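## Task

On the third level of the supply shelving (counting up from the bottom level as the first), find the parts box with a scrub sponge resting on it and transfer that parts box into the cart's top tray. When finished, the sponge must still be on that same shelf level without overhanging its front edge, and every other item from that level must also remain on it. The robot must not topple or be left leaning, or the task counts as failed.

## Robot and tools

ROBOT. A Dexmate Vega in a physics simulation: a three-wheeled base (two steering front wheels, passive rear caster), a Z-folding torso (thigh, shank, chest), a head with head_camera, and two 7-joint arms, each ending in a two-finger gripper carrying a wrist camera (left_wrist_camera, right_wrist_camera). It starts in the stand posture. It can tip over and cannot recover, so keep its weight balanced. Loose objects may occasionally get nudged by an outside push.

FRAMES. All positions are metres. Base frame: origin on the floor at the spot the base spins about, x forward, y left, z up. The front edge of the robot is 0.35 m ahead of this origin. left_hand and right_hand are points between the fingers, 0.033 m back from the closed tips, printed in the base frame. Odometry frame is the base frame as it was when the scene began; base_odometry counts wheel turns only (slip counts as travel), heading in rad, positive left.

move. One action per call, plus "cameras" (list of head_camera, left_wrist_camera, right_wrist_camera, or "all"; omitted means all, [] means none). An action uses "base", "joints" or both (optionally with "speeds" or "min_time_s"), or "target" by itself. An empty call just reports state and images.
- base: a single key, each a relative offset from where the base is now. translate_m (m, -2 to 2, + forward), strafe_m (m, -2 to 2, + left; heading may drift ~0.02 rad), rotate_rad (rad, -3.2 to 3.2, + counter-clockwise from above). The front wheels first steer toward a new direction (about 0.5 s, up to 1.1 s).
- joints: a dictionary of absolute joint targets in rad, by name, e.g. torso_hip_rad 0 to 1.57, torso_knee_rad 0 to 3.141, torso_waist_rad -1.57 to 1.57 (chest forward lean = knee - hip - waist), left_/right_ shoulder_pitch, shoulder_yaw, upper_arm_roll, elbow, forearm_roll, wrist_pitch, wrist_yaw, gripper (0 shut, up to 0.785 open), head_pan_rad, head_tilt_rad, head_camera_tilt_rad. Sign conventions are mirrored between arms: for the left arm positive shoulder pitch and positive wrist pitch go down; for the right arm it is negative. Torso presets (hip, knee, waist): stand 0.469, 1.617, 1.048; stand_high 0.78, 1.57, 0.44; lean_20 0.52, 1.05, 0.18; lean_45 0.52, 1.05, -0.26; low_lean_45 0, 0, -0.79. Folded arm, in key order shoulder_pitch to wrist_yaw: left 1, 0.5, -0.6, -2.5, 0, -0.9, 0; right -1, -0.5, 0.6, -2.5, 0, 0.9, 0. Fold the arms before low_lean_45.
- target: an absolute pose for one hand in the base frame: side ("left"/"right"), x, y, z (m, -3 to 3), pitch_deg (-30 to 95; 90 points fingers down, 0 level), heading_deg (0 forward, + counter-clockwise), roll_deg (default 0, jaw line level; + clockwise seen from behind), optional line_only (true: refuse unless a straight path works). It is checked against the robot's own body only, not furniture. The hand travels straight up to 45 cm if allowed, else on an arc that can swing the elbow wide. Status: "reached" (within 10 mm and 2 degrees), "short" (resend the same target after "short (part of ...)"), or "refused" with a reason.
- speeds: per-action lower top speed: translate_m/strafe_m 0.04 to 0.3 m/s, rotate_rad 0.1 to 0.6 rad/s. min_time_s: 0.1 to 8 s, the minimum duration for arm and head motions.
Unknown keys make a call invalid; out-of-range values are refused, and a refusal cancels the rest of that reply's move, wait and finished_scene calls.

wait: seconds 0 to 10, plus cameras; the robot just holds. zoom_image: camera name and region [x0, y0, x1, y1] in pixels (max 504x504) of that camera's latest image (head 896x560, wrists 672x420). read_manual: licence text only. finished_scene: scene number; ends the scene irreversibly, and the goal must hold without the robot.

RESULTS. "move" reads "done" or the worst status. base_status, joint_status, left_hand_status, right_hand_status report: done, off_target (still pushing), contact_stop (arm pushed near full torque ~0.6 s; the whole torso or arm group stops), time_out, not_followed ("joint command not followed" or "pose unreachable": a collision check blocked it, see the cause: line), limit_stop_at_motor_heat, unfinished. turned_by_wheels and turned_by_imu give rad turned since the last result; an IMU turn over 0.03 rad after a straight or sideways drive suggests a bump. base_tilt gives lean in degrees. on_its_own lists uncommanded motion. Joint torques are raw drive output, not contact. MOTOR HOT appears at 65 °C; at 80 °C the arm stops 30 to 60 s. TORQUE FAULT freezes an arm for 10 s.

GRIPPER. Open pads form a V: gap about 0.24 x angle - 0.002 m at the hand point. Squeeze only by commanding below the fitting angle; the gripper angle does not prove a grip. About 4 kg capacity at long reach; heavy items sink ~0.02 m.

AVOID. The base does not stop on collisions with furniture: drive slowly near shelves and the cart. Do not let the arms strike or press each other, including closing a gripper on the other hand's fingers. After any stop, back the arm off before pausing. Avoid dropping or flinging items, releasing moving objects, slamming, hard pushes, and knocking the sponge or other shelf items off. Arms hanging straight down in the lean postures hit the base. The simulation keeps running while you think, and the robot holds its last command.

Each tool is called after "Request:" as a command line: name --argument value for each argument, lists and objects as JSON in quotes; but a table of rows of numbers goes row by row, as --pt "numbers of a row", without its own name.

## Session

Request:
move --joints '{"head_pan_rad": 0.6, "head_camera_tilt_rad": 0.2}' --cameras '["head_camera"]'

Request:
move --joints '{"head_pan_rad": -0.9}' --cameras '["head_camera"]'

Scene clock: 1.07 s.
Joint torques (N m): left_arm=[8.19 1.32 1.19 -4.25 -0.04 -2.87 0.07] | right_arm=[-4.26 0.12 0.89 -5.61 -0.04 3.34 0.15]
move: done
base_odometry: x=+0.000 y=+0.000 heading=+0.000
turned_by_wheels: +0.000
turned_by_imu: +0.000
base_tilt: forward=+0.1 right=+0.4
base_status: not commanded
joint_positions: torso_hip_rad=+0.469 torso_knee_rad=+1.617 torso_waist_rad=+1.048 left_shoulder_pitch_rad=+2.198 left_shoulder_yaw_rad=+0.003 left_upper_arm_roll_rad=+0.005 left_elbow_rad=-1.088 left_forearm_roll_rad=-0.002 left_wrist_pitch_rad=-0.498 left_wrist_yaw_rad=-0.008 left_gripper_rad=+0.005 right_shoulder_pitch_rad=-2.186 right_shoulder_yaw_rad=+0.017 right_upper_arm_roll_rad=+0.012 right_elbow_rad=-1.116 right_forearm_roll_rad=-0.006 right_wrist_pitch_rad=+0.502 right_wrist_yaw_rad=+0.010 right_gripper_rad=+0.005 head_pan_rad=+0.599 head_tilt_rad=+0.000 head_camera_tilt_rad=+0.199
joint_status: all done
chest: x=-0.0111 y=+0.0000 z=+1.4155 quat_wxyz=(+0.999, +0.000, +0.050, +0.000) (m; base frame)
left_hand: x=+0.1936 y=+0.2243 z=+0.6017 quat_wxyz=(+0.416, +0.003, +0.909, -0.006) pitch_deg=+40.8 heading_deg=-0.9 roll_deg=-0.6 back=up (m; base frame)
right_hand: x=+0.2193 y=-0.2262 z=+0.6163 quat_wxyz=(+0.436, +0.005, +0.900, +0.003) pitch_deg=+38.2 heading_deg=+0.0 roll_deg=+0.7 back=up (m; base frame)
pictures: head_camera
camera_calibration:
head_camera: T_world_to_cam=[[0.56978, -0.820902, -0.0383492, 0.129965], [-0.24596, -0.125821, -0.961079, 1.4523], [0.784127, 0.557036, -0.273599, 0.428468], [0, 0, 0, 1]] pos_world=[-0.0528161, 0.0507468, 1.51799]

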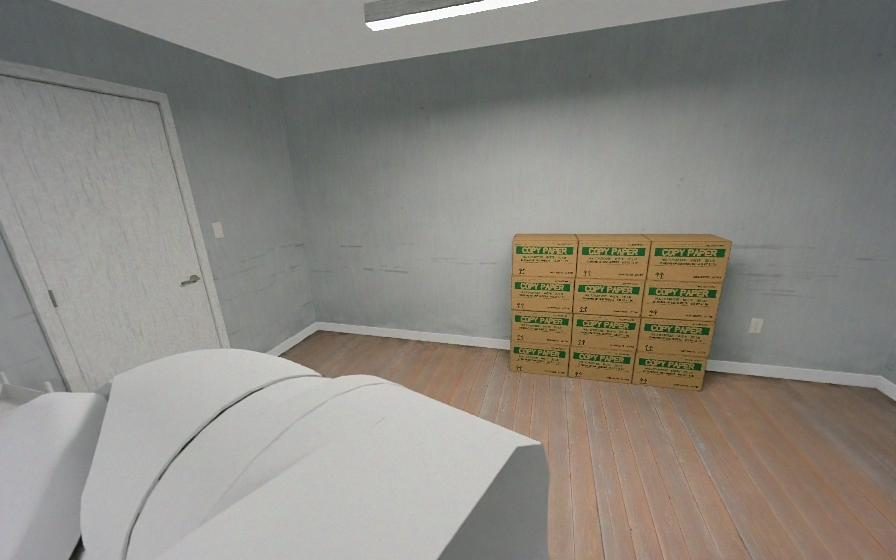

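Scene clock: 2.73 s.
Joint torques (N m): left_arm=[6.79 -0.89 1.26 -4.16 -0.01 -2.76 -0.05] | right_arm=[-5.34 -1.05 1.13 -5.21 0.13 2.39 -0.12]
move: done
base_odometry: x=+0.000 y=+0.000 heading=+0.000
turned_by_wheels: +0.000
turned_by_imu: +0.000
base_tilt: forward=+0.2 right=+0.3
base_status: not commanded
joint_positions: torso_hip_rad=+0.469 torso_knee_rad=+1.617 torso_waist_rad=+1.048 left_shoulder_pitch_rad=+2.198 left_shoulder_yaw_rad=+0.003 left_upper_arm_roll_rad=+0.005 left_elbow_rad=-1.088 left_forearm_roll_rad=-0.002 left_wrist_pitch_rad=-0.498 left_wrist_yaw_rad=-0.008 left_gripper_rad=+0.005 right_shoulder_pitch_rad=-2.186 right_shoulder_yaw_rad=+0.017 right_upper_arm_roll_rad=+0.012 right_elbow_rad=-1.116 right_forearm_roll_rad=-0.006 right_wrist_pitch_rad=+0.502 right_wrist_yaw_rad=+0.010 right_gripper_rad=+0.005 head_pan_rad=-0.899 head_tilt_rad=+0.000 head_camera_tilt_rad=+0.199
joint_status: all done
chest: x=-0.0111 y=+0.0000 z=+1.4155 quat_wxyz=(+0.999, +0.000, +0.050, +0.000) (m; base frame)
left_hand: x=+0.1936 y=+0.2243 z=+0.6017 quat_wxyz=(+0.416, +0.003, +0.909, -0.006) pitch_deg=+40.8 heading_deg=-0.9 roll_deg=-0.6 back=up (m; base frame)
right_hand: x=+0.2193 y=-0.2262 z=+0.6163 quat_wxyz=(+0.436, +0.005, +0.900, +0.003) pitch_deg=+38.2 heading_deg=+0.0 roll_deg=+0.7 back=up (m; base frame)
pictures: head_camera
camera_calibration:
head_camera: T_world_to_cam=[[-0.771849, -0.628455, 0.0964018, -0.174782], [-0.233579, 0.139261, -0.962313, 1.45506], [0.591345, -0.765278, -0.254283, 0.384787], [0, 0, 0, 1]] pos_world=[-0.022576, -0.0180062, 1.51491]

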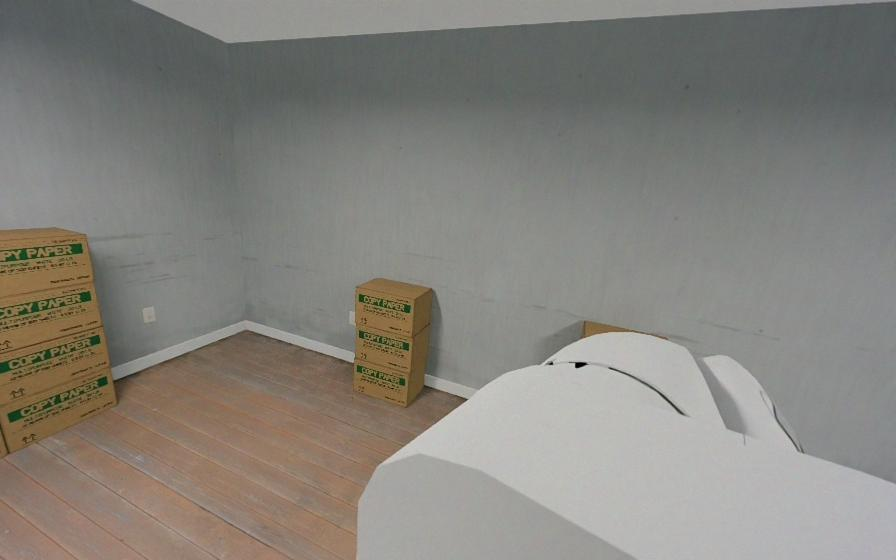

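Request:
move --base '{"rotate_rad": -1.8}' --joints '{"head_pan_rad":-0.7,"left_shoulder_pitch_rad":1.0,"left_shoulder_yaw_rad":0.1,"left_elbow_rad":-2.5,"left_wrist_pitch_rad":-0.9}' --cameras '["head_camera"]'

Scene clock: 9.57 s.
Joint torques (N m): left_arm=[-13.83 4.41 0.49 -1.11 -0.26 2.53 0.12] | right_arm=[-6.23 -1.02 0.54 -4.74 0.14 3.16 0.1]
move: done
base_odometry: x=+0.000 y=+0.000 heading=-1.798
turned_by_wheels: -1.798
turned_by_imu: -1.748
base_tilt: forward=+0.1 right=+0.3
base_status: done
joint_positions: torso_hip_rad=+0.469 torso_knee_rad=+1.617 torso_waist_rad=+1.048 left_shoulder_pitch_rad=+1.005 left_shoulder_yaw_rad=+0.099 left_upper_arm_roll_rad=+0.005 left_elbow_rad=-2.495 left_forearm_roll_rad=-0.002 left_wrist_pitch_rad=-0.898 left_wrist_yaw_rad=-0.008 left_gripper_rad=+0.005 right_shoulder_pitch_rad=-2.186 right_shoulder_yaw_rad=+0.017 right_upper_arm_roll_rad=+0.012 right_elbow_rad=-1.116 right_forearm_roll_rad=-0.006 right_wrist_pitch_rad=+0.502 right_wrist_yaw_rad=+0.010 right_gripper_rad=+0.005 head_pan_rad=-0.701 head_tilt_rad=+0.000 head_camera_tilt_rad=+0.199
joint_status: all done
chest: x=-0.0111 y=+0.0000 z=+1.4155 quat_wxyz=(+0.999, +0.000, +0.050, +0.000) (m; base frame)
left_hand: x=+0.0060 y=+0.1953 z=+1.7264 quat_wxyz=(+0.935, +0.053, -0.350, +0.003) pitch_deg=-48.5 heading_deg=-171.2 roll_deg=-8.4 back=down (m; base frame)
right_hand: x=+0.2193 y=-0.2262 z=+0.6163 quat_wxyz=(+0.436, +0.005, +0.900, +0.003) pitch_deg=+38.2 heading_deg=+0.0 roll_deg=+0.7 back=up (m; base frame)
pictures: head_camera
camera_calibration:
head_camera: T_world_to_cam=[[-0.633255, -0.769539, 0.0824467, -0.143224], [-0.258192, 0.10963, -0.959853, 1.44955], [0.729606, -0.629119, -0.268113, 0.416091], [0, 0, 0, 1]] pos_world=[-0.0200188, -0.00735904, 1.51472]

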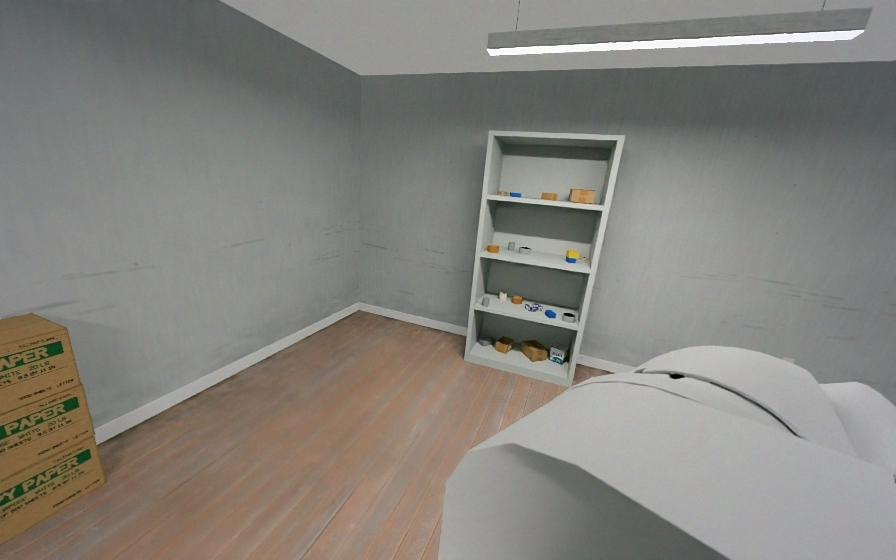

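Request:
move --base '{"rotate_rad": -1.115}' --joints '{"head_pan_rad":0.0,"head_camera_tilt_rad":0.5}' --cameras '[]'

Request:
move --base '{"translate_m": 1.83}' --joints '{"right_shoulder_pitch_rad":-0.92,"right_shoulder_yaw_rad":0.3,"right_upper_arm_roll_rad":-0.241,"right_elbow_rad":-1.565,"right_forearm_roll_rad":0.34,"right_wrist_pitch_rad":-1.258,"right_wrist_yaw_rad":-0.7,"right_gripper_rad":0.6}' --cameras '[]'

Request:
move --base '{"rotate_rad": 0.1}' --cameras '["head_camera","right_wrist_camera"]'

Scene clock: 13.87 s.
Joint torques (N m): left_arm=[-14.07 3.33 0.84 -0.73 -0.2 2.4 0.07] | right_arm=[-4.02 -0.53 1.6 -4.93 -0.44 3.08 -0.2]
move: done
base_odometry: x=+0.000 y=+0.000 heading=-2.912
turned_by_wheels: -1.114
turned_by_imu: -1.082
base_tilt: forward=+0.1 right=+0.3
base_status: done
joint_positions: torso_hip_rad=+0.469 torso_knee_rad=+1.617 torso_waist_rad=+1.048 left_shoulder_pitch_rad=+1.000 left_shoulder_yaw_rad=+0.100 left_upper_arm_roll_rad=+0.005 left_elbow_rad=-2.500 left_forearm_roll_rad=-0.002 left_wrist_pitch_rad=-0.900 left_wrist_yaw_rad=-0.008 left_gripper_rad=+0.005 right_shoulder_pitch_rad=-2.186 right_shoulder_yaw_rad=+0.017 right_upper_arm_roll_rad=+0.012 right_elbow_rad=-1.116 right_forearm_roll_rad=-0.006 right_wrist_pitch_rad=+0.502 right_wrist_yaw_rad=+0.010 right_gripper_rad=+0.005 head_pan_rad=-0.001 head_tilt_rad=+0.000 head_camera_tilt_rad=+0.499
joint_status: all done
chest: x=-0.0111 y=+0.0000 z=+1.4155 quat_wxyz=(+0.999, +0.000, +0.050, +0.000) (m; base frame)
left_hand: x=+0.0009 y=+0.1952 z=+1.7250 quat_wxyz=(+0.933, +0.053, -0.356, +0.003) pitch_deg=-47.8 heading_deg=-171.3 roll_deg=-8.3 back=down (m; base frame)
right_hand: x=+0.2193 y=-0.2262 z=+0.6163 quat_wxyz=(+0.436, +0.005, +0.900, +0.003) pitch_deg=+38.2 heading_deg=+0.0 roll_deg=+0.7 back=up (m; base frame)
pictures: none
No camera images: "cameras" was empty.

Scene clock: 22.43 s.
Joint torques (N m): left_arm=[-13.7 3.63 0.84 -1.12 -0.45 2.53 0.32] | right_arm=[24.89 6.5 -3.08 -13.3 0.15 2 -0.57]
move: done
base_odometry: x=-1.784 y=-0.411 heading=-2.913
turned_by_wheels: -0.001
turned_by_imu: -0.007
base_tilt: forward=+0.1 right=+0.3
base_status: done
joint_positions: torso_hip_rad=+0.469 torso_knee_rad=+1.617 torso_waist_rad=+1.048 left_shoulder_pitch_rad=+1.000 left_shoulder_yaw_rad=+0.100 left_upper_arm_roll_rad=+0.005 left_elbow_rad=-2.500 left_forearm_roll_rad=-0.002 left_wrist_pitch_rad=-0.900 left_wrist_yaw_rad=-0.008 left_gripper_rad=+0.005 right_shoulder_pitch_rad=-0.921 right_shoulder_yaw_rad=+0.300 right_upper_arm_roll_rad=-0.241 right_elbow_rad=-1.564 right_forearm_roll_rad=+0.340 right_wrist_pitch_rad=-1.258 right_wrist_yaw_rad=-0.700 right_gripper_rad=+0.600 head_pan_rad=-0.001 head_tilt_rad=+0.000 head_camera_tilt_rad=+0.499
joint_status: all done
chest: x=-0.0110 y=+0.0000 z=+1.4155 quat_wxyz=(+0.999, +0.000, +0.050, +0.000) (m; base frame)
left_hand: x=+0.0010 y=+0.1952 z=+1.7249 quat_wxyz=(+0.933, +0.053, -0.356, +0.003) pitch_deg=-47.8 heading_deg=-171.3 roll_deg=-8.3 back=down (m; base frame)
right_hand: x=+0.7329 y=-0.0261 z=+1.0513 quat_wxyz=(+0.419, -0.013, +0.908, -0.017) pitch_deg=+40.4 heading_deg=-1.5 roll_deg=-3.1 back=up (m; base frame)
pictures: none
No camera images: "cameras" was empty.

Scene clock: 24.07 s.
Joint torques (N m): left_arm=[-14.53 3.12 0.43 -0.51 -0.44 3.03 0.21] | right_arm=[25.57 6.19 -2.94 -13.25 -0.12 2.09 -0.53]
move: done
base_odometry: x=-1.784 y=-0.411 heading=-2.813
turned_by_wheels: +0.100
turned_by_imu: +0.096
base_tilt: forward=+0.1 right=+0.3
base_status: done
joint_positions: torso_hip_rad=+0.469 torso_knee_rad=+1.617 torso_waist_rad=+1.048 left_shoulder_pitch_rad=+1.000 left_shoulder_yaw_rad=+0.100 left_upper_arm_roll_rad=+0.005 left_elbow_rad=-2.500 left_forearm_roll_rad=-0.002 left_wrist_pitch_rad=-0.900 left_wrist_yaw_rad=-0.008 left_gripper_rad=+0.005 right_shoulder_pitch_rad=-0.920 right_shoulder_yaw_rad=+0.300 right_upper_arm_roll_rad=-0.241 right_elbow_rad=-1.564 right_forearm_roll_rad=+0.340 right_wrist_pitch_rad=-1.258 right_wrist_yaw_rad=-0.700 right_gripper_rad=+0.600 head_pan_rad=+0.000 head_tilt_rad=+0.000 head_camera_tilt_rad=+0.499
joint_status: not commanded
chest: x=-0.0110 y=+0.0000 z=+1.4155 quat_wxyz=(+0.999, +0.000, +0.050, +0.000) (m; base frame)
left_hand: x=+0.0010 y=+0.1952 z=+1.7249 quat_wxyz=(+0.933, +0.053, -0.356, +0.003) pitch_deg=-47.8 heading_deg=-171.3 roll_deg=-8.3 back=down (m; base frame)
right_hand: x=+0.7329 y=-0.0260 z=+1.0516 quat_wxyz=(+0.419, -0.013, +0.908, -0.017) pitch_deg=+40.4 heading_deg=-1.5 roll_deg=-3.1 back=up (m; base frame)
pictures: head_camera, right_wrist_camera
camera_calibration:
head_camera: T_world_to_cam=[[0.0143447, -0.999797, 0.0141274, 0.00872416], [-0.56072, -0.0197416, -0.82777, 1.23008], [0.827881, 0.00395262, -0.56089, 0.857714], [0, 0, 0, 1]] pos_world=[-0.0204777, 0.029616, 1.49919]
right_wrist_camera: T_world_to_cam=[[-0.0174623, -0.996163, 0.0857623, -0.111146], [-0.757251, -0.0428339, -0.651718, 1.29074], [0.652891, -0.0763241, -0.753597, 0.467008], [0, 0, 0, 1]] pos_world=[0.670568, -0.0197885, 1.20267]

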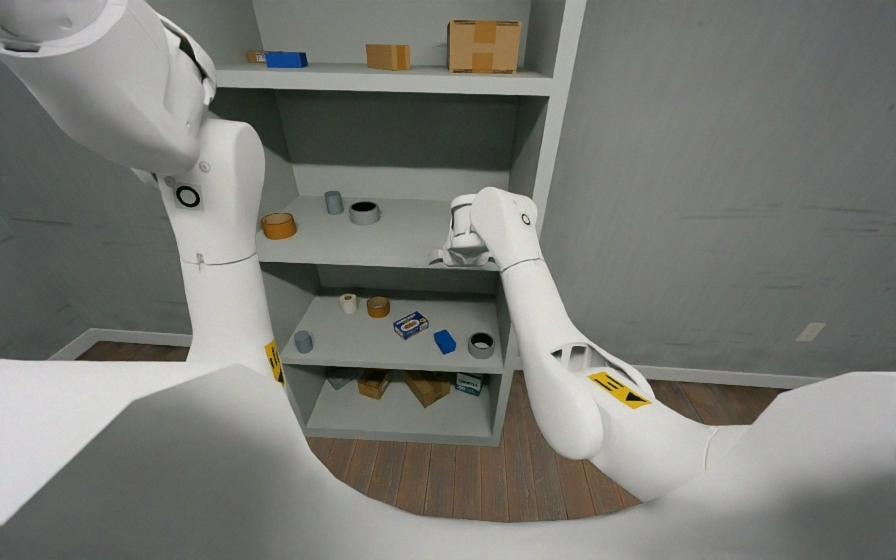

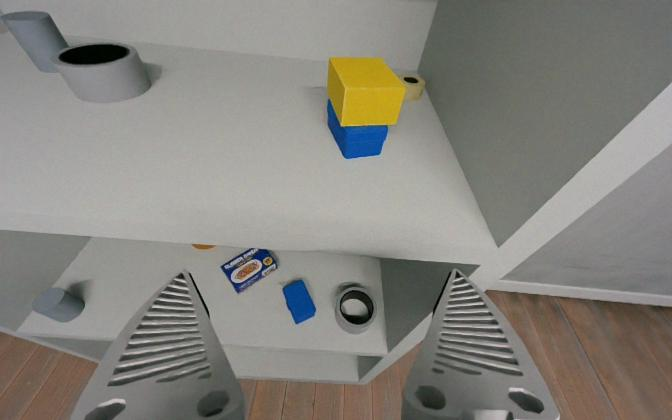

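Request:
move --target '{"side":"right","x":0.735,"y":-0.08,"z":1.125,"pitch_deg":40,"heading_deg":19}' --cameras '[]'

Request:
move --base '{"translate_m": 0.25}' --cameras '["head_camera","right_wrist_camera"]'

Scene clock: 29.83 s.
Joint torques (N m): left_arm=[-14.32 3.92 0.33 -0.23 -0.44 1.95 0.2] | right_arm=[24.43 -1.49 1.98 -10.88 0.4 2.69 0.12]
move: done
base_odometry: x=-1.784 y=-0.411 heading=-2.813
turned_by_wheels: +0.000
turned_by_imu: +0.001
base_tilt: forward=+0.2 right=+0.3
base_status: not commanded
joint_positions: torso_hip_rad=+0.469 torso_knee_rad=+1.617 torso_waist_rad=+1.048 left_shoulder_pitch_rad=+1.000 left_shoulder_yaw_rad=+0.100 left_upper_arm_roll_rad=+0.005 left_elbow_rad=-2.500 left_forearm_roll_rad=-0.002 left_wrist_pitch_rad=-0.900 left_wrist_yaw_rad=-0.008 left_gripper_rad=+0.005 right_shoulder_pitch_rad=-0.709 right_shoulder_yaw_rad=-0.322 right_upper_arm_roll_rad=-0.346 right_elbow_rad=-1.680 right_forearm_roll_rad=+1.129 right_wrist_pitch_rad=-1.366 right_wrist_yaw_rad=-0.610 right_gripper_rad=+0.600 head_pan_rad=+0.000 head_tilt_rad=+0.000 head_camera_tilt_rad=+0.499
joint_status: not commanded
chest: x=-0.0110 y=+0.0000 z=+1.4155 quat_wxyz=(+0.999, +0.000, +0.050, +0.000) (m; base frame)
left_hand: x=+0.0010 y=+0.1952 z=+1.7249 quat_wxyz=(+0.933, +0.053, -0.356, +0.003) pitch_deg=-47.8 heading_deg=-171.3 roll_deg=-8.3 back=down (m; base frame)
right_hand: x=+0.7352 y=-0.0796 z=+1.1239 quat_wxyz=(+0.417, -0.148, +0.894, +0.069) pitch_deg=+40.0 heading_deg=+18.8 roll_deg=+0.0 back=up (m; base frame)
right_hand_status: reached (straight line, planned for 3.0 s): 1 mm and 0.2 deg off.
pictures: none
No camera images: "cameras" was empty.

Scene clock: 32.60 s.
Joint torques (N m): left_arm=[-14.01 3.77 0.65 0.63 -0.4 2.25 0.2] | right_arm=[24.68 -2.48 2.65 -10.37 0.15 2.71 0.17]
move: done
base_odometry: x=-2.020 y=-0.491 heading=-2.812
turned_by_wheels: +0.001
turned_by_imu: +0.000
base_tilt: forward=+0.2 right=+0.4
base_status: done
joint_positions: torso_hip_rad=+0.469 torso_knee_rad=+1.617 torso_waist_rad=+1.048 left_shoulder_pitch_rad=+1.000 left_shoulder_yaw_rad=+0.100 left_upper_arm_roll_rad=+0.005 left_elbow_rad=-2.500 left_forearm_roll_rad=-0.002 left_wrist_pitch_rad=-0.900 left_wrist_yaw_rad=-0.008 left_gripper_rad=+0.005 right_shoulder_pitch_rad=-0.707 right_shoulder_yaw_rad=-0.327 right_upper_arm_roll_rad=-0.347 right_elbow_rad=-1.680 right_forearm_roll_rad=+1.133 right_wrist_pitch_rad=-1.366 right_wrist_yaw_rad=-0.607 right_gripper_rad=+0.600 head_pan_rad=+0.000 head_tilt_rad=+0.000 head_camera_tilt_rad=+0.499
joint_status: not commanded
chest: x=-0.0109 y=+0.0000 z=+1.4155 quat_wxyz=(+0.999, +0.000, +0.050, +0.000) (m; base frame)
left_hand: x=+0.0011 y=+0.1952 z=+1.7249 quat_wxyz=(+0.933, +0.053, -0.356, +0.003) pitch_deg=-47.8 heading_deg=-171.3 roll_deg=-8.3 back=down (m; base frame)
right_hand: x=+0.7350 y=-0.0802 z=+1.1245 quat_wxyz=(+0.416, -0.149, +0.894, +0.070) pitch_deg=+40.0 heading_deg=+19.0 roll_deg=+0.0 back=up (m; base frame)
pictures: head_camera, right_wrist_camera
camera_calibration:
head_camera: T_world_to_cam=[[0.0143459, -0.999797, 0.0141252, 0.0087261], [-0.560788, -0.0197407, -0.827724, 1.23007], [0.827835, 0.00395325, -0.560958, 0.857732], [0, 0, 0, 1]] pos_world=[-0.020378, 0.029616, 1.49919]
right_wrist_camera: T_world_to_cam=[[0.298476, -0.953407, 0.043892, -0.353044], [-0.709319, -0.252361, -0.658164, 1.29271], [0.638575, 0.165313, -0.751594, 0.544084], [0, 0, 0, 1]] pos_world=[0.674878, -0.10031, 1.27524]

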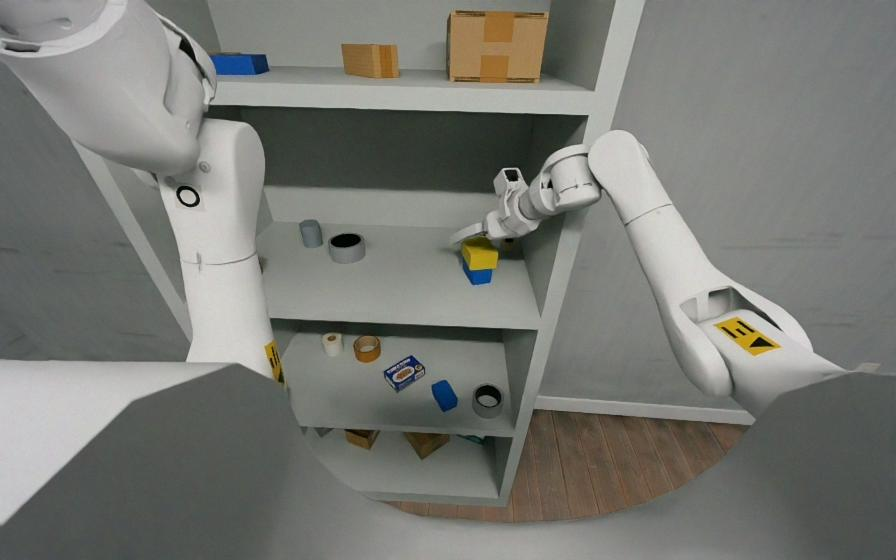

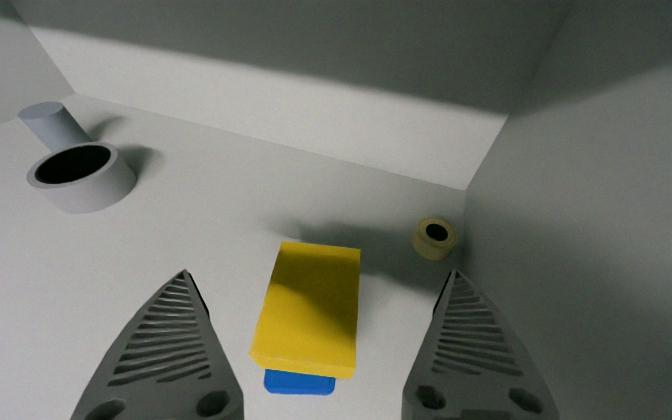

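Request:
move --target '{"side":"right","x":0.765,"y":-0.065,"z":1.047,"pitch_deg":40,"heading_deg":12,"line_only":true}' --cameras '["head_camera","right_wrist_camera"]'

Request:
move --joints '{"right_gripper_rad":0.22}' --cameras '["right_wrist_camera"]'

Scene clock: 35.70 s.
Joint torques (N m): left_arm=[-14.18 3.8 0.75 -1.57 -0.46 2.66 0.24] | right_arm=[16.31 2.49 2.38 -5.19 -0.48 2.61 -0.5]
move: done
base_odometry: x=-2.020 y=-0.491 heading=-2.812
turned_by_wheels: +0.000
turned_by_imu: +0.001
base_tilt: forward=+0.1 right=+0.3
base_status: not commanded
joint_positions: torso_hip_rad=+0.469 torso_knee_rad=+1.617 torso_waist_rad=+1.048 left_shoulder_pitch_rad=+1.000 left_shoulder_yaw_rad=+0.100 left_upper_arm_roll_rad=+0.005 left_elbow_rad=-2.500 left_forearm_roll_rad=-0.002 left_wrist_pitch_rad=-0.900 left_wrist_yaw_rad=-0.008 left_gripper_rad=+0.005 right_shoulder_pitch_rad=-0.753 right_shoulder_yaw_rad=-0.248 right_upper_arm_roll_rad=-0.477 right_elbow_rad=-1.506 right_forearm_roll_rad=+0.974 right_wrist_pitch_rad=-1.109 right_wrist_yaw_rad=-0.608 right_gripper_rad=+0.600 head_pan_rad=+0.000 head_tilt_rad=+0.000 head_camera_tilt_rad=+0.499
joint_status: not commanded
chest: x=-0.0110 y=+0.0000 z=+1.4155 quat_wxyz=(+0.999, +0.000, +0.050, +0.000) (m; base frame)
left_hand: x=+0.0010 y=+0.1952 z=+1.7249 quat_wxyz=(+0.933, +0.053, -0.356, +0.003) pitch_deg=-47.8 heading_deg=-171.3 roll_deg=-8.3 back=down (m; base frame)
right_hand: x=+0.7645 y=-0.0654 z=+1.0487 quat_wxyz=(+0.420, -0.096, +0.901, +0.045) pitch_deg=+40.0 heading_deg=+12.2 roll_deg=+0.0 back=up (m; base frame)
right_hand_status: reached (straight line, planned for 1.2 s): 2 mm and 0.1 deg off.
pictures: head_camera, right_wrist_camera
camera_calibration:
head_camera: T_world_to_cam=[[0.0143447, -0.999797, 0.0141274, 0.00872416], [-0.56072, -0.0197416, -0.82777, 1.23008], [0.827881, 0.00395262, -0.56089, 0.857714], [0, 0, 0, 1]] pos_world=[-0.0204777, 0.029616, 1.49919]
right_wrist_camera: T_world_to_cam=[[0.182814, -0.982182, 0.0435497, -0.257448], [-0.73412, -0.165838, -0.658457, 1.29237], [0.653947, 0.0884044, -0.751358, 0.448863], [0, 0, 0, 1]] pos_world=[0.702287, -0.078219, 1.19944]

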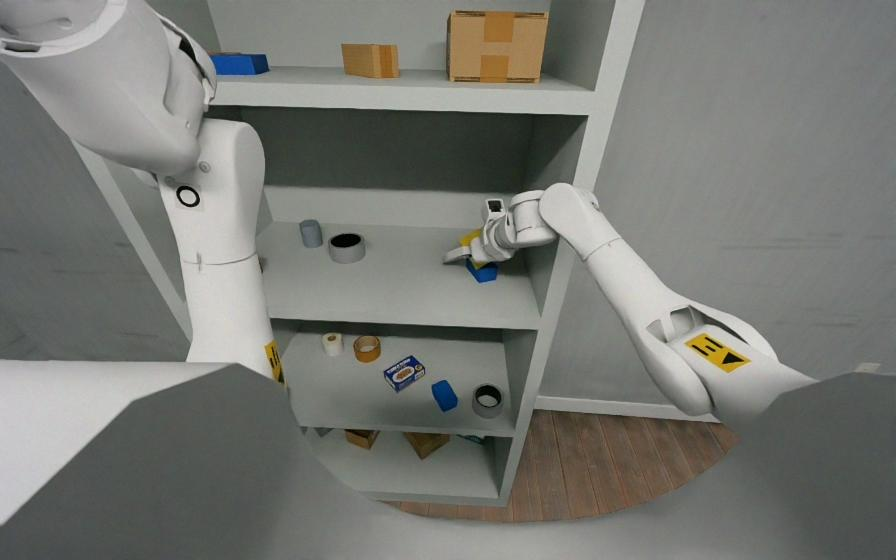

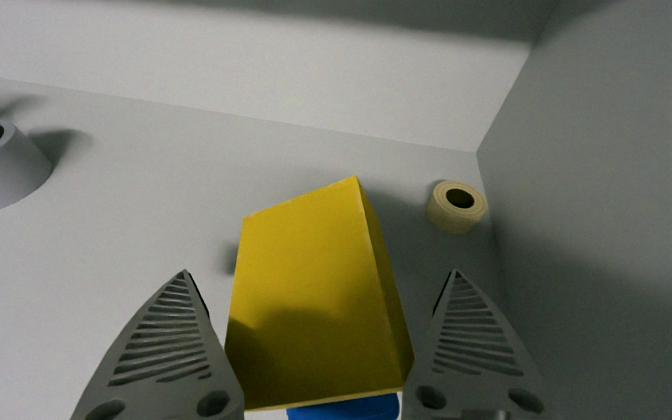

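Scene clock: 36.63 s.
Joint torques (N m): left_arm=[-13.56 3.46 0.62 -1.26 -0.35 2.47 0.34] | right_arm=[11.98 3.02 0.92 -3.14 0.09 1.43 -0.37]
move: done
base_odometry: x=-2.020 y=-0.491 heading=-2.812
turned_by_wheels: +0.000
turned_by_imu: +0.000
base_tilt: forward=+0.2 right=+0.3
base_status: not commanded
joint_positions: torso_hip_rad=+0.469 torso_knee_rad=+1.617 torso_waist_rad=+1.048 left_shoulder_pitch_rad=+1.000 left_shoulder_yaw_rad=+0.100 left_upper_arm_roll_rad=+0.005 left_elbow_rad=-2.500 left_forearm_roll_rad=-0.002 left_wrist_pitch_rad=-0.900 left_wrist_yaw_rad=-0.008 left_gripper_rad=+0.005 right_shoulder_pitch_rad=-0.754 right_shoulder_yaw_rad=-0.246 right_upper_arm_roll_rad=-0.479 right_elbow_rad=-1.503 right_forearm_roll_rad=+0.971 right_wrist_pitch_rad=-1.104 right_wrist_yaw_rad=-0.608 right_gripper_rad=+0.221 head_pan_rad=+0.000 head_tilt_rad=+0.000 head_camera_tilt_rad=+0.499
joint_status: all done
chest: x=-0.0111 y=+0.0000 z=+1.4155 quat_wxyz=(+0.999, +0.000, +0.050, +0.000) (m; base frame)
left_hand: x=+0.0008 y=+0.1952 z=+1.7249 quat_wxyz=(+0.933, +0.053, -0.356, +0.003) pitch_deg=-47.8 heading_deg=-171.3 roll_deg=-8.3 back=down (m; base frame)
right_hand: x=+0.7649 y=-0.0651 z=+1.0479 quat_wxyz=(+0.421, -0.095, +0.901, +0.044) pitch_deg=+40.0 heading_deg=+12.0 roll_deg=+0.0 back=up (m; base frame)
pictures: right_wrist_camera
camera_calibration:
right_wrist_camera: T_world_to_cam=[[0.180712, -0.982555, 0.0439174, -0.256062], [-0.733699, -0.16441, -0.659284, 1.29287], [0.655003, 0.0869183, -0.750611, 0.446204], [0, 0, 0, 1]] pos_world=[0.702584, -0.0778172, 1.19854]

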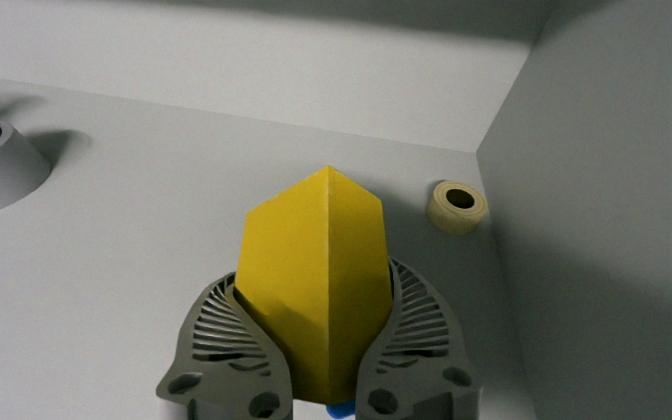

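Request:
move --target '{"side":"right","x":0.765,"y":-0.065,"z":1.10,"pitch_deg":40,"heading_deg":12,"line_only":true}' --cameras '["right_wrist_camera","head_camera"]'

Request:
move --target '{"side":"right","x":0.77,"y":0.10,"z":1.08,"pitch_deg":40,"heading_deg":12,"roll_deg":25,"line_only":true}' --cameras '["right_wrist_camera","head_camera"]'

Scene clock: 39.67 s.
Joint torques (N m): left_arm=[-14.03 3.05 0.24 -0.3 -0.46 2.25 0.22] | right_arm=[26.37 1.94 7.91 -12.01 0.03 2 -0.43]
move: done
base_odometry: x=-2.020 y=-0.491 heading=-2.812
turned_by_wheels: +0.000
turned_by_imu: +0.001
base_tilt: forward=+0.2 right=+0.3
base_status: not commanded
joint_positions: torso_hip_rad=+0.469 torso_knee_rad=+1.617 torso_waist_rad=+1.048 left_shoulder_pitch_rad=+1.000 left_shoulder_yaw_rad=+0.100 left_upper_arm_roll_rad=+0.005 left_elbow_rad=-2.500 left_forearm_roll_rad=-0.002 left_wrist_pitch_rad=-0.900 left_wrist_yaw_rad=-0.008 left_gripper_rad=+0.005 right_shoulder_pitch_rad=-0.694 right_shoulder_yaw_rad=-0.203 right_upper_arm_roll_rad=-0.405 right_elbow_rad=-1.529 right_forearm_roll_rad=+1.039 right_wrist_pitch_rad=-1.231 right_wrist_yaw_rad=-0.703 right_gripper_rad=+0.221 head_pan_rad=+0.000 head_tilt_rad=+0.000 head_camera_tilt_rad=+0.499
joint_status: not commanded
chest: x=-0.0111 y=+0.0000 z=+1.4155 quat_wxyz=(+0.999, +0.000, +0.050, +0.000) (m; base frame)
left_hand: x=+0.0008 y=+0.1952 z=+1.7249 quat_wxyz=(+0.933, +0.053, -0.356, +0.003) pitch_deg=-47.8 heading_deg=-171.3 roll_deg=-8.3 back=down (m; base frame)
right_hand: x=+0.7648 y=-0.0650 z=+1.0971 quat_wxyz=(+0.420, -0.095, +0.902, +0.044) pitch_deg=+40.1 heading_deg=+12.0 roll_deg=+0.0 back=up (m; base frame)
right_hand_status: reached (straight line, planned for 0.7 s): 3 mm and 0.1 deg off.
pictures: head_camera, right_wrist_camera
camera_calibration:
head_camera: T_world_to_cam=[[0.0143419, -0.999797, 0.0141319, 0.00872009], [-0.56049, -0.0197427, -0.827926, 1.23021], [0.828037, 0.00395319, -0.560659, 0.857536], [0, 0, 0, 1]] pos_world=[-0.0206765, 0.029616, 1.49919]
right_wrist_camera: T_world_to_cam=[[0.180492, -0.982577, 0.044329, -0.258426], [-0.73509, -0.164701, -0.65766, 1.32448], [0.653502, 0.0861167, -0.75201, 0.485799], [0, 0, 0, 1]] pos_world=[0.702786, -0.0776159, 1.24784]

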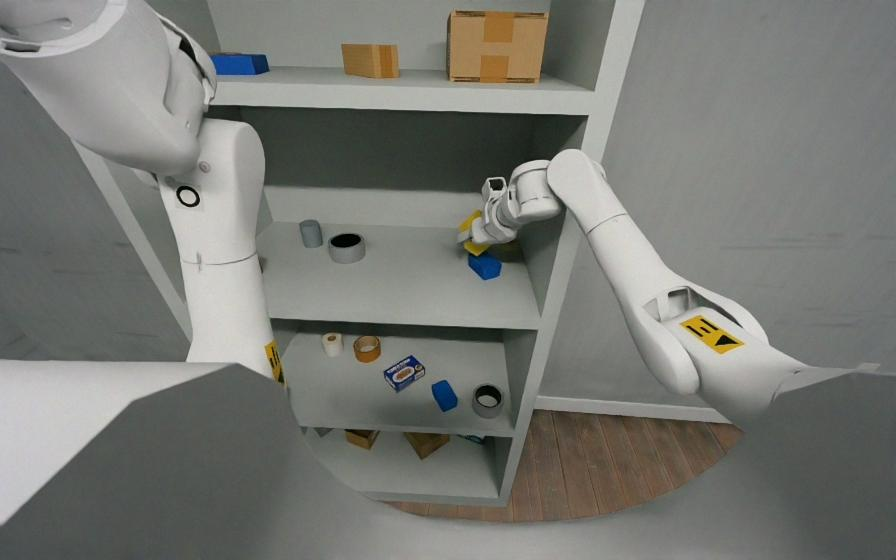

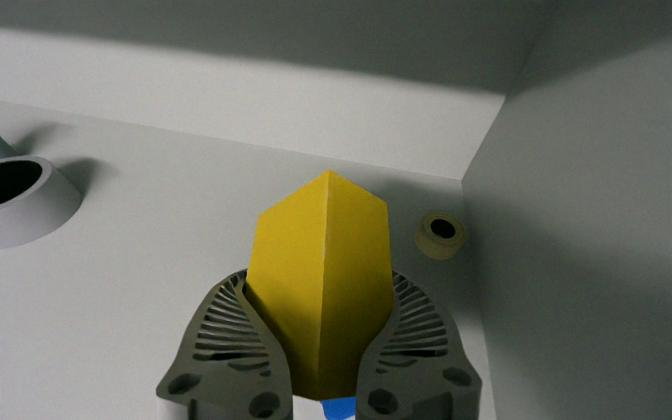

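Scene clock: 43.30 s.
Joint torques (N m): left_arm=[-14.18 3.23 0.28 -1.17 -0.44 2.79 0.11] | right_arm=[26.6 5.99 3.85 -8.28 -0.31 2.52 0.48]
move: done
base_odometry: x=-2.020 y=-0.491 heading=-2.812
turned_by_wheels: +0.000
turned_by_imu: +0.001
base_tilt: forward=+0.1 right=+0.3
base_status: not commanded
joint_positions: torso_hip_rad=+0.469 torso_knee_rad=+1.617 torso_waist_rad=+1.048 left_shoulder_pitch_rad=+1.000 left_shoulder_yaw_rad=+0.100 left_upper_arm_roll_rad=+0.005 left_elbow_rad=-2.500 left_forearm_roll_rad=-0.002 left_wrist_pitch_rad=-0.900 left_wrist_yaw_rad=-0.008 left_gripper_rad=+0.005 right_shoulder_pitch_rad=-0.688 right_shoulder_yaw_rad=+0.277 right_upper_arm_roll_rad=-0.370 right_elbow_rad=-1.147 right_forearm_roll_rad=+0.954 right_wrist_pitch_rad=-0.749 right_wrist_yaw_rad=-0.936 right_gripper_rad=+0.221 head_pan_rad=+0.000 head_tilt_rad=+0.000 head_camera_tilt_rad=+0.499
joint_status: not commanded
chest: x=-0.0111 y=+0.0000 z=+1.4155 quat_wxyz=(+0.999, +0.000, +0.050, +0.000) (m; base frame)
left_hand: x=+0.0008 y=+0.1952 z=+1.7249 quat_wxyz=(+0.933, +0.053, -0.356, +0.003) pitch_deg=-47.8 heading_deg=-171.3 roll_deg=-8.3 back=down (m; base frame)
right_hand: x=+0.7700 y=+0.0985 z=+1.0798 quat_wxyz=(+0.401, +0.101, +0.901, +0.133) pitch_deg=+40.0 heading_deg=+12.0 roll_deg=+24.8 back=up (m; base frame)
right_hand_status: reached (straight line, planned for 2.1 s): 2 mm and 0.2 deg off.
pictures: head_camera, right_wrist_camera
camera_calibration:
head_camera: T_world_to_cam=[[0.0143419, -0.999797, 0.0141319, 0.00872009], [-0.56049, -0.0197427, -0.827926, 1.23021], [0.828037, 0.00395319, -0.560659, 0.857536], [0, 0, 0, 1]] pos_world=[-0.0206765, 0.029616, 1.49919]
right_wrist_camera: T_world_to_cam=[[-0.101041, -0.955402, -0.277483, 0.463605], [-0.765656, 0.252769, -0.591506, 1.25481], [0.635265, 0.15269, -0.75705, 0.468231], [0, 0, 0, 1]] pos_world=[0.710145, 0.0542579, 1.22534]

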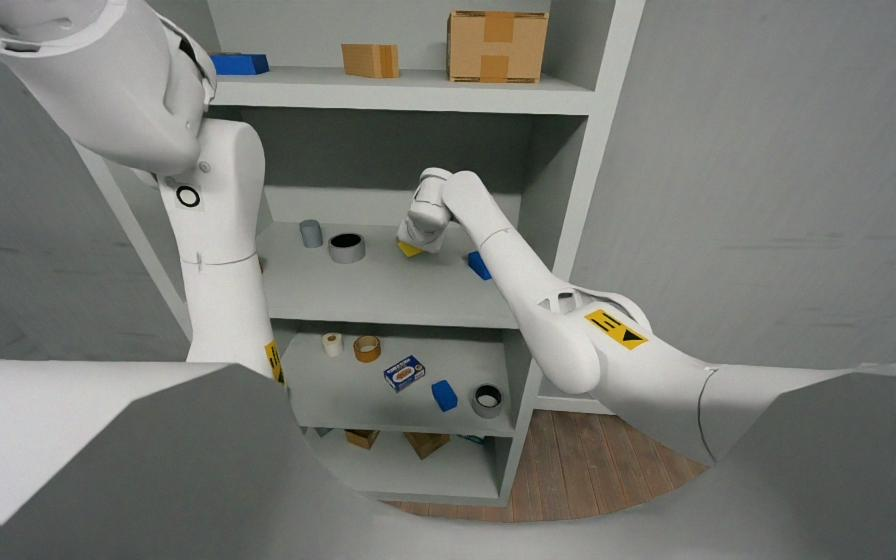

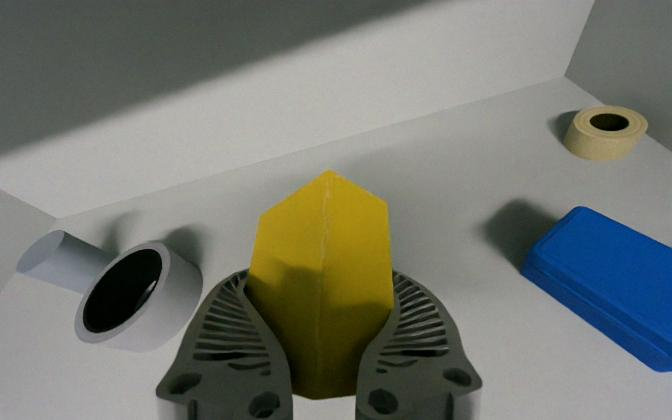

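Request:
move --target '{"side":"right","x":0.77,"y":0.10,"z":1.025,"pitch_deg":40,"heading_deg":12,"roll_deg":25,"line_only":true}' --cameras '["right_wrist_camera","head_camera"]'

Scene clock: 45.60 s.
Joint torques (N m): left_arm=[-14.07 3.71 0.36 -1.13 -0.48 2.43 0.27] | right_arm=[10.28 4.66 -1.95 -4.75 0.74 0.64 1.24]
move: done
base_odometry: x=-2.020 y=-0.491 heading=-2.812
turned_by_wheels: +0.000
turned_by_imu: +0.001
base_tilt: forward=+0.2 right=+0.3
base_status: not commanded
joint_positions: torso_hip_rad=+0.469 torso_knee_rad=+1.617 torso_waist_rad=+1.048 left_shoulder_pitch_rad=+1.000 left_shoulder_yaw_rad=+0.100 left_upper_arm_roll_rad=+0.005 left_elbow_rad=-2.500 left_forearm_roll_rad=-0.002 left_wrist_pitch_rad=-0.900 left_wrist_yaw_rad=-0.008 left_gripper_rad=+0.005 right_shoulder_pitch_rad=-0.729 right_shoulder_yaw_rad=+0.259 right_upper_arm_roll_rad=-0.418 right_elbow_rad=-1.061 right_forearm_roll_rad=+0.904 right_wrist_pitch_rad=-0.641 right_wrist_yaw_rad=-0.828 right_gripper_rad=+0.220 head_pan_rad=+0.000 head_tilt_rad=+0.000 head_camera_tilt_rad=+0.499
joint_status: not commanded
chest: x=-0.0112 y=+0.0000 z=+1.4155 quat_wxyz=(+0.999, +0.000, +0.050, +0.000) (m; base frame)
left_hand: x=+0.0007 y=+0.1952 z=+1.7249 quat_wxyz=(+0.933, +0.053, -0.356, +0.003) pitch_deg=-47.8 heading_deg=-171.3 roll_deg=-8.3 back=down (m; base frame)
right_hand: x=+0.7703 y=+0.0998 z=+1.0281 quat_wxyz=(+0.401, +0.103, +0.900, +0.134) pitch_deg=+40.0 heading_deg=+12.0 roll_deg=+25.0 back=up (m; base frame)
right_hand_status: reached (straight line, planned for 0.7 s): 3 mm and 0.0 deg off.
pictures: head_camera, right_wrist_camera
camera_calibration:
head_camera: T_world_to_cam=[[0.0143408, -0.999797, 0.0141304, 0.00872233], [-0.56049, -0.0197408, -0.827926, 1.23021], [0.828037, 0.00395317, -0.560659, 0.857536], [0, 0, 0, 1]] pos_world=[-0.0206765, 0.029616, 1.49919]
right_wrist_camera: T_world_to_cam=[[-0.104405, -0.954188, -0.280402, 0.456039], [-0.764746, 0.257274, -0.590739, 1.22217], [0.635816, 0.152761, -0.756572, 0.427829], [0, 0, 0, 1]] pos_world=[0.710242, 0.0553581, 1.17354]

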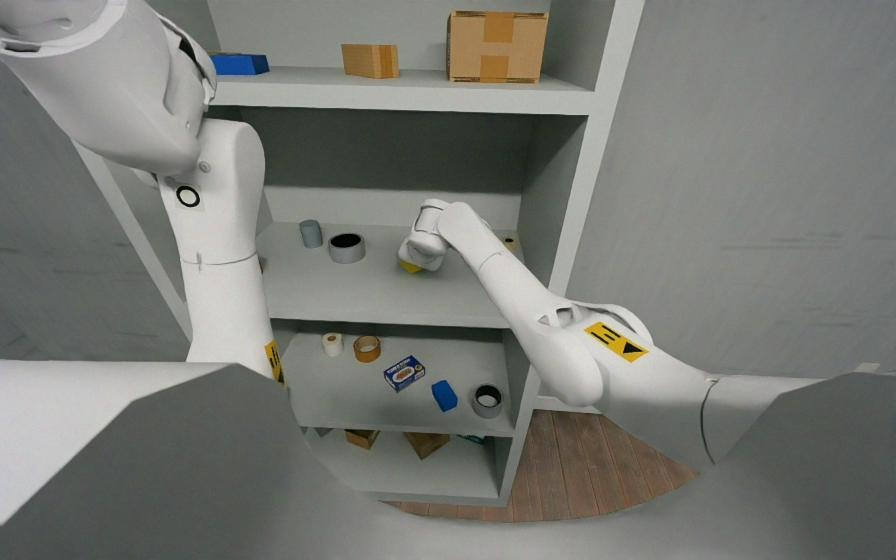

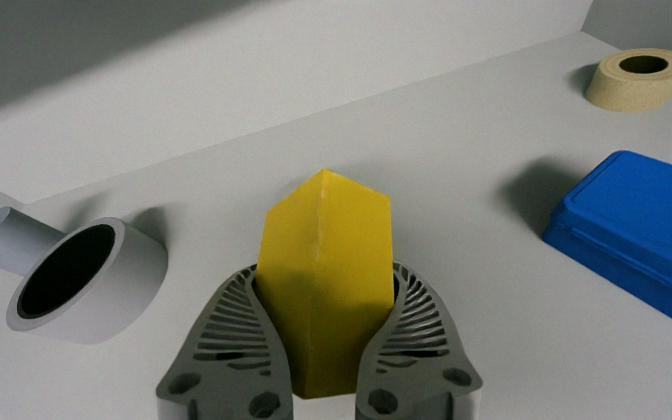

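Request:
move --target '{"side":"right","x":0.77,"y":0.10,"z":1.015,"pitch_deg":40,"heading_deg":12,"roll_deg":25,"line_only":true}' --cameras '["right_wrist_camera"]'

Request:
move --joints '{"right_gripper_rad":0.34}' --cameras '["right_wrist_camera"]'

Scene clock: 46.93 s.
Joint torques (N m): left_arm=[-13.9 3.28 0.41 1.32 -0.42 2.47 0.3] | right_arm=[-5.87 0.53 -2.23 7.64 1.7 -3.11 0.85]
move: done
base_odometry: x=-2.020 y=-0.491 heading=-2.813
turned_by_wheels: +0.000
turned_by_imu: +0.000
base_tilt: forward=+0.2 right=+0.3
base_status: not commanded
joint_positions: torso_hip_rad=+0.469 torso_knee_rad=+1.617 torso_waist_rad=+1.048 left_shoulder_pitch_rad=+1.000 left_shoulder_yaw_rad=+0.100 left_upper_arm_roll_rad=+0.005 left_elbow_rad=-2.500 left_forearm_roll_rad=-0.002 left_wrist_pitch_rad=-0.900 left_wrist_yaw_rad=-0.008 left_gripper_rad=+0.005 right_shoulder_pitch_rad=-0.733 right_shoulder_yaw_rad=+0.257 right_upper_arm_roll_rad=-0.426 right_elbow_rad=-1.040 right_forearm_roll_rad=+0.894 right_wrist_pitch_rad=-0.618 right_wrist_yaw_rad=-0.806 right_gripper_rad=+0.220 head_pan_rad=+0.000 head_tilt_rad=+0.000 head_camera_tilt_rad=+0.499
joint_status: not commanded
chest: x=-0.0121 y=+0.0000 z=+1.4155 quat_wxyz=(+0.999, +0.000, +0.049, +0.000) (m; base frame)
left_hand: x=-0.0006 y=+0.1952 z=+1.7250 quat_wxyz=(+0.933, +0.053, -0.357, +0.003) pitch_deg=-47.7 heading_deg=-171.3 roll_deg=-8.3 back=down (m; base frame)
right_hand: x=+0.7705 y=+0.0999 z=+1.0204 quat_wxyz=(+0.403, +0.103, +0.900, +0.135) pitch_deg=+39.8 heading_deg=+11.9 roll_deg=+25.0 back=up (m; base frame)
right_hand_status: reached (straight line, planned for 0.4 s): 5 mm and 0.3 deg off.
pictures: right_wrist_camera
camera_calibration:
right_wrist_camera: T_world_to_cam=[[-0.103845, -0.953854, -0.281744, 0.454909], [-0.762372, 0.258265, -0.59337, 1.21853], [0.638753, 0.153175, -0.754011, 0.416873], [0, 0, 0, 1]] pos_world=[0.709937, 0.0553576, 1.16554]

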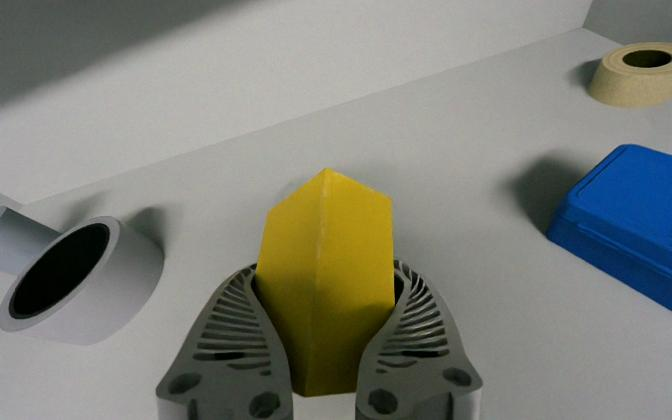

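Scene clock: 47.53 s.
Joint torques (N m): left_arm=[-12.99 3.26 0.37 -0.23 -0.3 2.4 0.14] | right_arm=[-7.2 1.66 -2.58 8.75 2.32 -4.02 0.24]
move: done
base_odometry: x=-2.020 y=-0.491 heading=-2.813
turned_by_wheels: +0.000
turned_by_imu: +0.000
base_tilt: forward=+0.1 right=+0.3
base_status: not commanded
joint_positions: torso_hip_rad=+0.469 torso_knee_rad=+1.617 torso_waist_rad=+1.048 left_shoulder_pitch_rad=+1.000 left_shoulder_yaw_rad=+0.100 left_upper_arm_roll_rad=+0.005 left_elbow_rad=-2.500 left_forearm_roll_rad=-0.002 left_wrist_pitch_rad=-0.900 left_wrist_yaw_rad=-0.008 left_gripper_rad=+0.005 right_shoulder_pitch_rad=-0.734 right_shoulder_yaw_rad=+0.257 right_upper_arm_roll_rad=-0.427 right_elbow_rad=-1.037 right_forearm_roll_rad=+0.892 right_wrist_pitch_rad=-0.614 right_wrist_yaw_rad=-0.802 right_gripper_rad=+0.340 head_pan_rad=+0.000 head_tilt_rad=+0.000 head_camera_tilt_rad=+0.499
joint_status: all done
chest: x=-0.0122 y=+0.0000 z=+1.4155 quat_wxyz=(+0.999, +0.000, +0.049, +0.000) (m; base frame)
left_hand: x=-0.0006 y=+0.1952 z=+1.7250 quat_wxyz=(+0.933, +0.053, -0.357, +0.003) pitch_deg=-47.7 heading_deg=-171.3 roll_deg=-8.3 back=down (m; base frame)
right_hand: x=+0.7707 y=+0.0999 z=+1.0189 quat_wxyz=(+0.403, +0.103, +0.899, +0.135) pitch_deg=+39.7 heading_deg=+11.9 roll_deg=+25.0 back=up (m; base frame)
pictures: right_wrist_camera
camera_calibration:
right_wrist_camera: T_world_to_cam=[[-0.103735, -0.95383, -0.281864, 0.45449], [-0.761978, 0.258354, -0.593838, 1.21806], [0.639241, 0.153172, -0.753598, 0.414942], [0, 0, 0, 1]] pos_world=[0.710037, 0.0552576, 1.16414]

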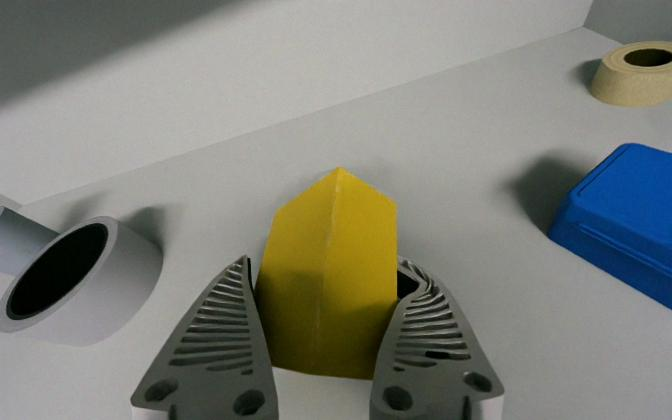

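Request:
move --joints '{"right_gripper_rad":0.48}' --cameras '[]'

Request:
move --joints '{"right_gripper_rad":0.7}' --cameras '["right_wrist_camera"]'

Scene clock: 48.50 s.
Joint torques (N m): left_arm=[-13.9 2.98 0.06 -0.1 -0.45 2.8 0.2] | right_arm=[3.84 1.31 -0.53 0.64 -0.21 0.04 -2.21]
move: done
base_odometry: x=-2.020 y=-0.491 heading=-2.812
turned_by_wheels: +0.000
turned_by_imu: +0.001
base_tilt: forward=+0.1 right=+0.3
base_status: not commanded
joint_positions: torso_hip_rad=+0.469 torso_knee_rad=+1.617 torso_waist_rad=+1.048 left_shoulder_pitch_rad=+1.000 left_shoulder_yaw_rad=+0.100 left_upper_arm_roll_rad=+0.005 left_elbow_rad=-2.500 left_forearm_roll_rad=-0.002 left_wrist_pitch_rad=-0.900 left_wrist_yaw_rad=-0.008 left_gripper_rad=+0.005 right_shoulder_pitch_rad=-0.735 right_shoulder_yaw_rad=+0.257 right_upper_arm_roll_rad=-0.428 right_elbow_rad=-1.035 right_forearm_roll_rad=+0.893 right_wrist_pitch_rad=-0.614 right_wrist_yaw_rad=-0.799 right_gripper_rad=+0.480 head_pan_rad=+0.000 head_tilt_rad=+0.000 head_camera_tilt_rad=+0.499
joint_status: all done
chest: x=-0.0116 y=+0.0000 z=+1.4155 quat_wxyz=(+0.999, +0.000, +0.050, +0.000) (m; base frame)
left_hand: x=+0.0002 y=+0.1952 z=+1.7250 quat_wxyz=(+0.933, +0.053, -0.356, +0.003) pitch_deg=-47.8 heading_deg=-171.3 roll_deg=-8.3 back=down (m; base frame)
right_hand: x=+0.7703 y=+0.1005 z=+1.0167 quat_wxyz=(+0.402, +0.103, +0.900, +0.135) pitch_deg=+39.9 heading_deg=+12.1 roll_deg=+25.1 back=up (m; base frame)
pictures: none
No camera images: "cameras" was empty.

Scene clock: 49.23 s.
Joint torques (N m): left_arm=[-13.76 3.32 0.39 -0.31 -0.38 2.65 0.33] | right_arm=[4.03 -1.11 0.98 -0.45 -0.57 0.07 -2.53]
move: done
base_odometry: x=-2.020 y=-0.491 heading=-2.812
turned_by_wheels: +0.000
turned_by_imu: +0.000
base_tilt: forward=+0.2 right=+0.3
base_status: not commanded
joint_positions: torso_hip_rad=+0.469 torso_knee_rad=+1.617 torso_waist_rad=+1.048 left_shoulder_pitch_rad=+1.000 left_shoulder_yaw_rad=+0.100 left_upper_arm_roll_rad=+0.005 left_elbow_rad=-2.500 left_forearm_roll_rad=-0.002 left_wrist_pitch_rad=-0.900 left_wrist_yaw_rad=-0.008 left_gripper_rad=+0.005 right_shoulder_pitch_rad=-0.735 right_shoulder_yaw_rad=+0.257 right_upper_arm_roll_rad=-0.428 right_elbow_rad=-1.034 right_forearm_roll_rad=+0.893 right_wrist_pitch_rad=-0.614 right_wrist_yaw_rad=-0.799 right_gripper_rad=+0.700 head_pan_rad=+0.000 head_tilt_rad=+0.000 head_camera_tilt_rad=+0.499
joint_status: all done
chest: x=-0.0115 y=+0.0000 z=+1.4155 quat_wxyz=(+0.999, +0.000, +0.050, +0.000) (m; base frame)
left_hand: x=+0.0002 y=+0.1952 z=+1.7250 quat_wxyz=(+0.933, +0.053, -0.356, +0.003) pitch_deg=-47.8 heading_deg=-171.3 roll_deg=-8.3 back=down (m; base frame)
right_hand: x=+0.7702 y=+0.1006 z=+1.0165 quat_wxyz=(+0.402, +0.102, +0.900, +0.135) pitch_deg=+39.9 heading_deg=+12.1 roll_deg=+25.1 back=up (m; base frame)
pictures: right_wrist_camera
camera_calibration:
right_wrist_camera: T_world_to_cam=[[-0.102689, -0.953906, -0.281989, 0.453819], [-0.764216, 0.257122, -0.591492, 1.21548], [0.636733, 0.154761, -0.755394, 0.416895], [0, 0, 0, 1]] pos_world=[0.710041, 0.0558552, 1.16184]

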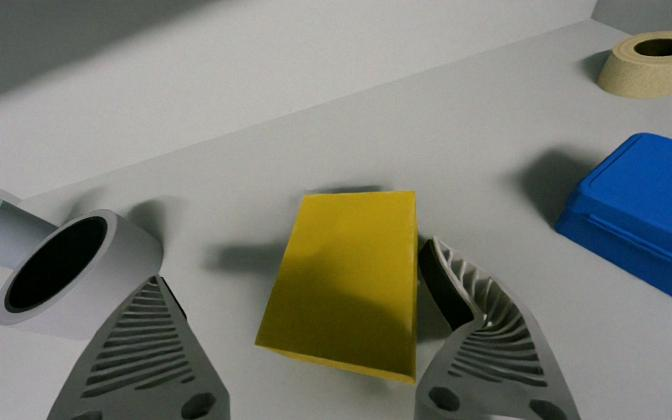

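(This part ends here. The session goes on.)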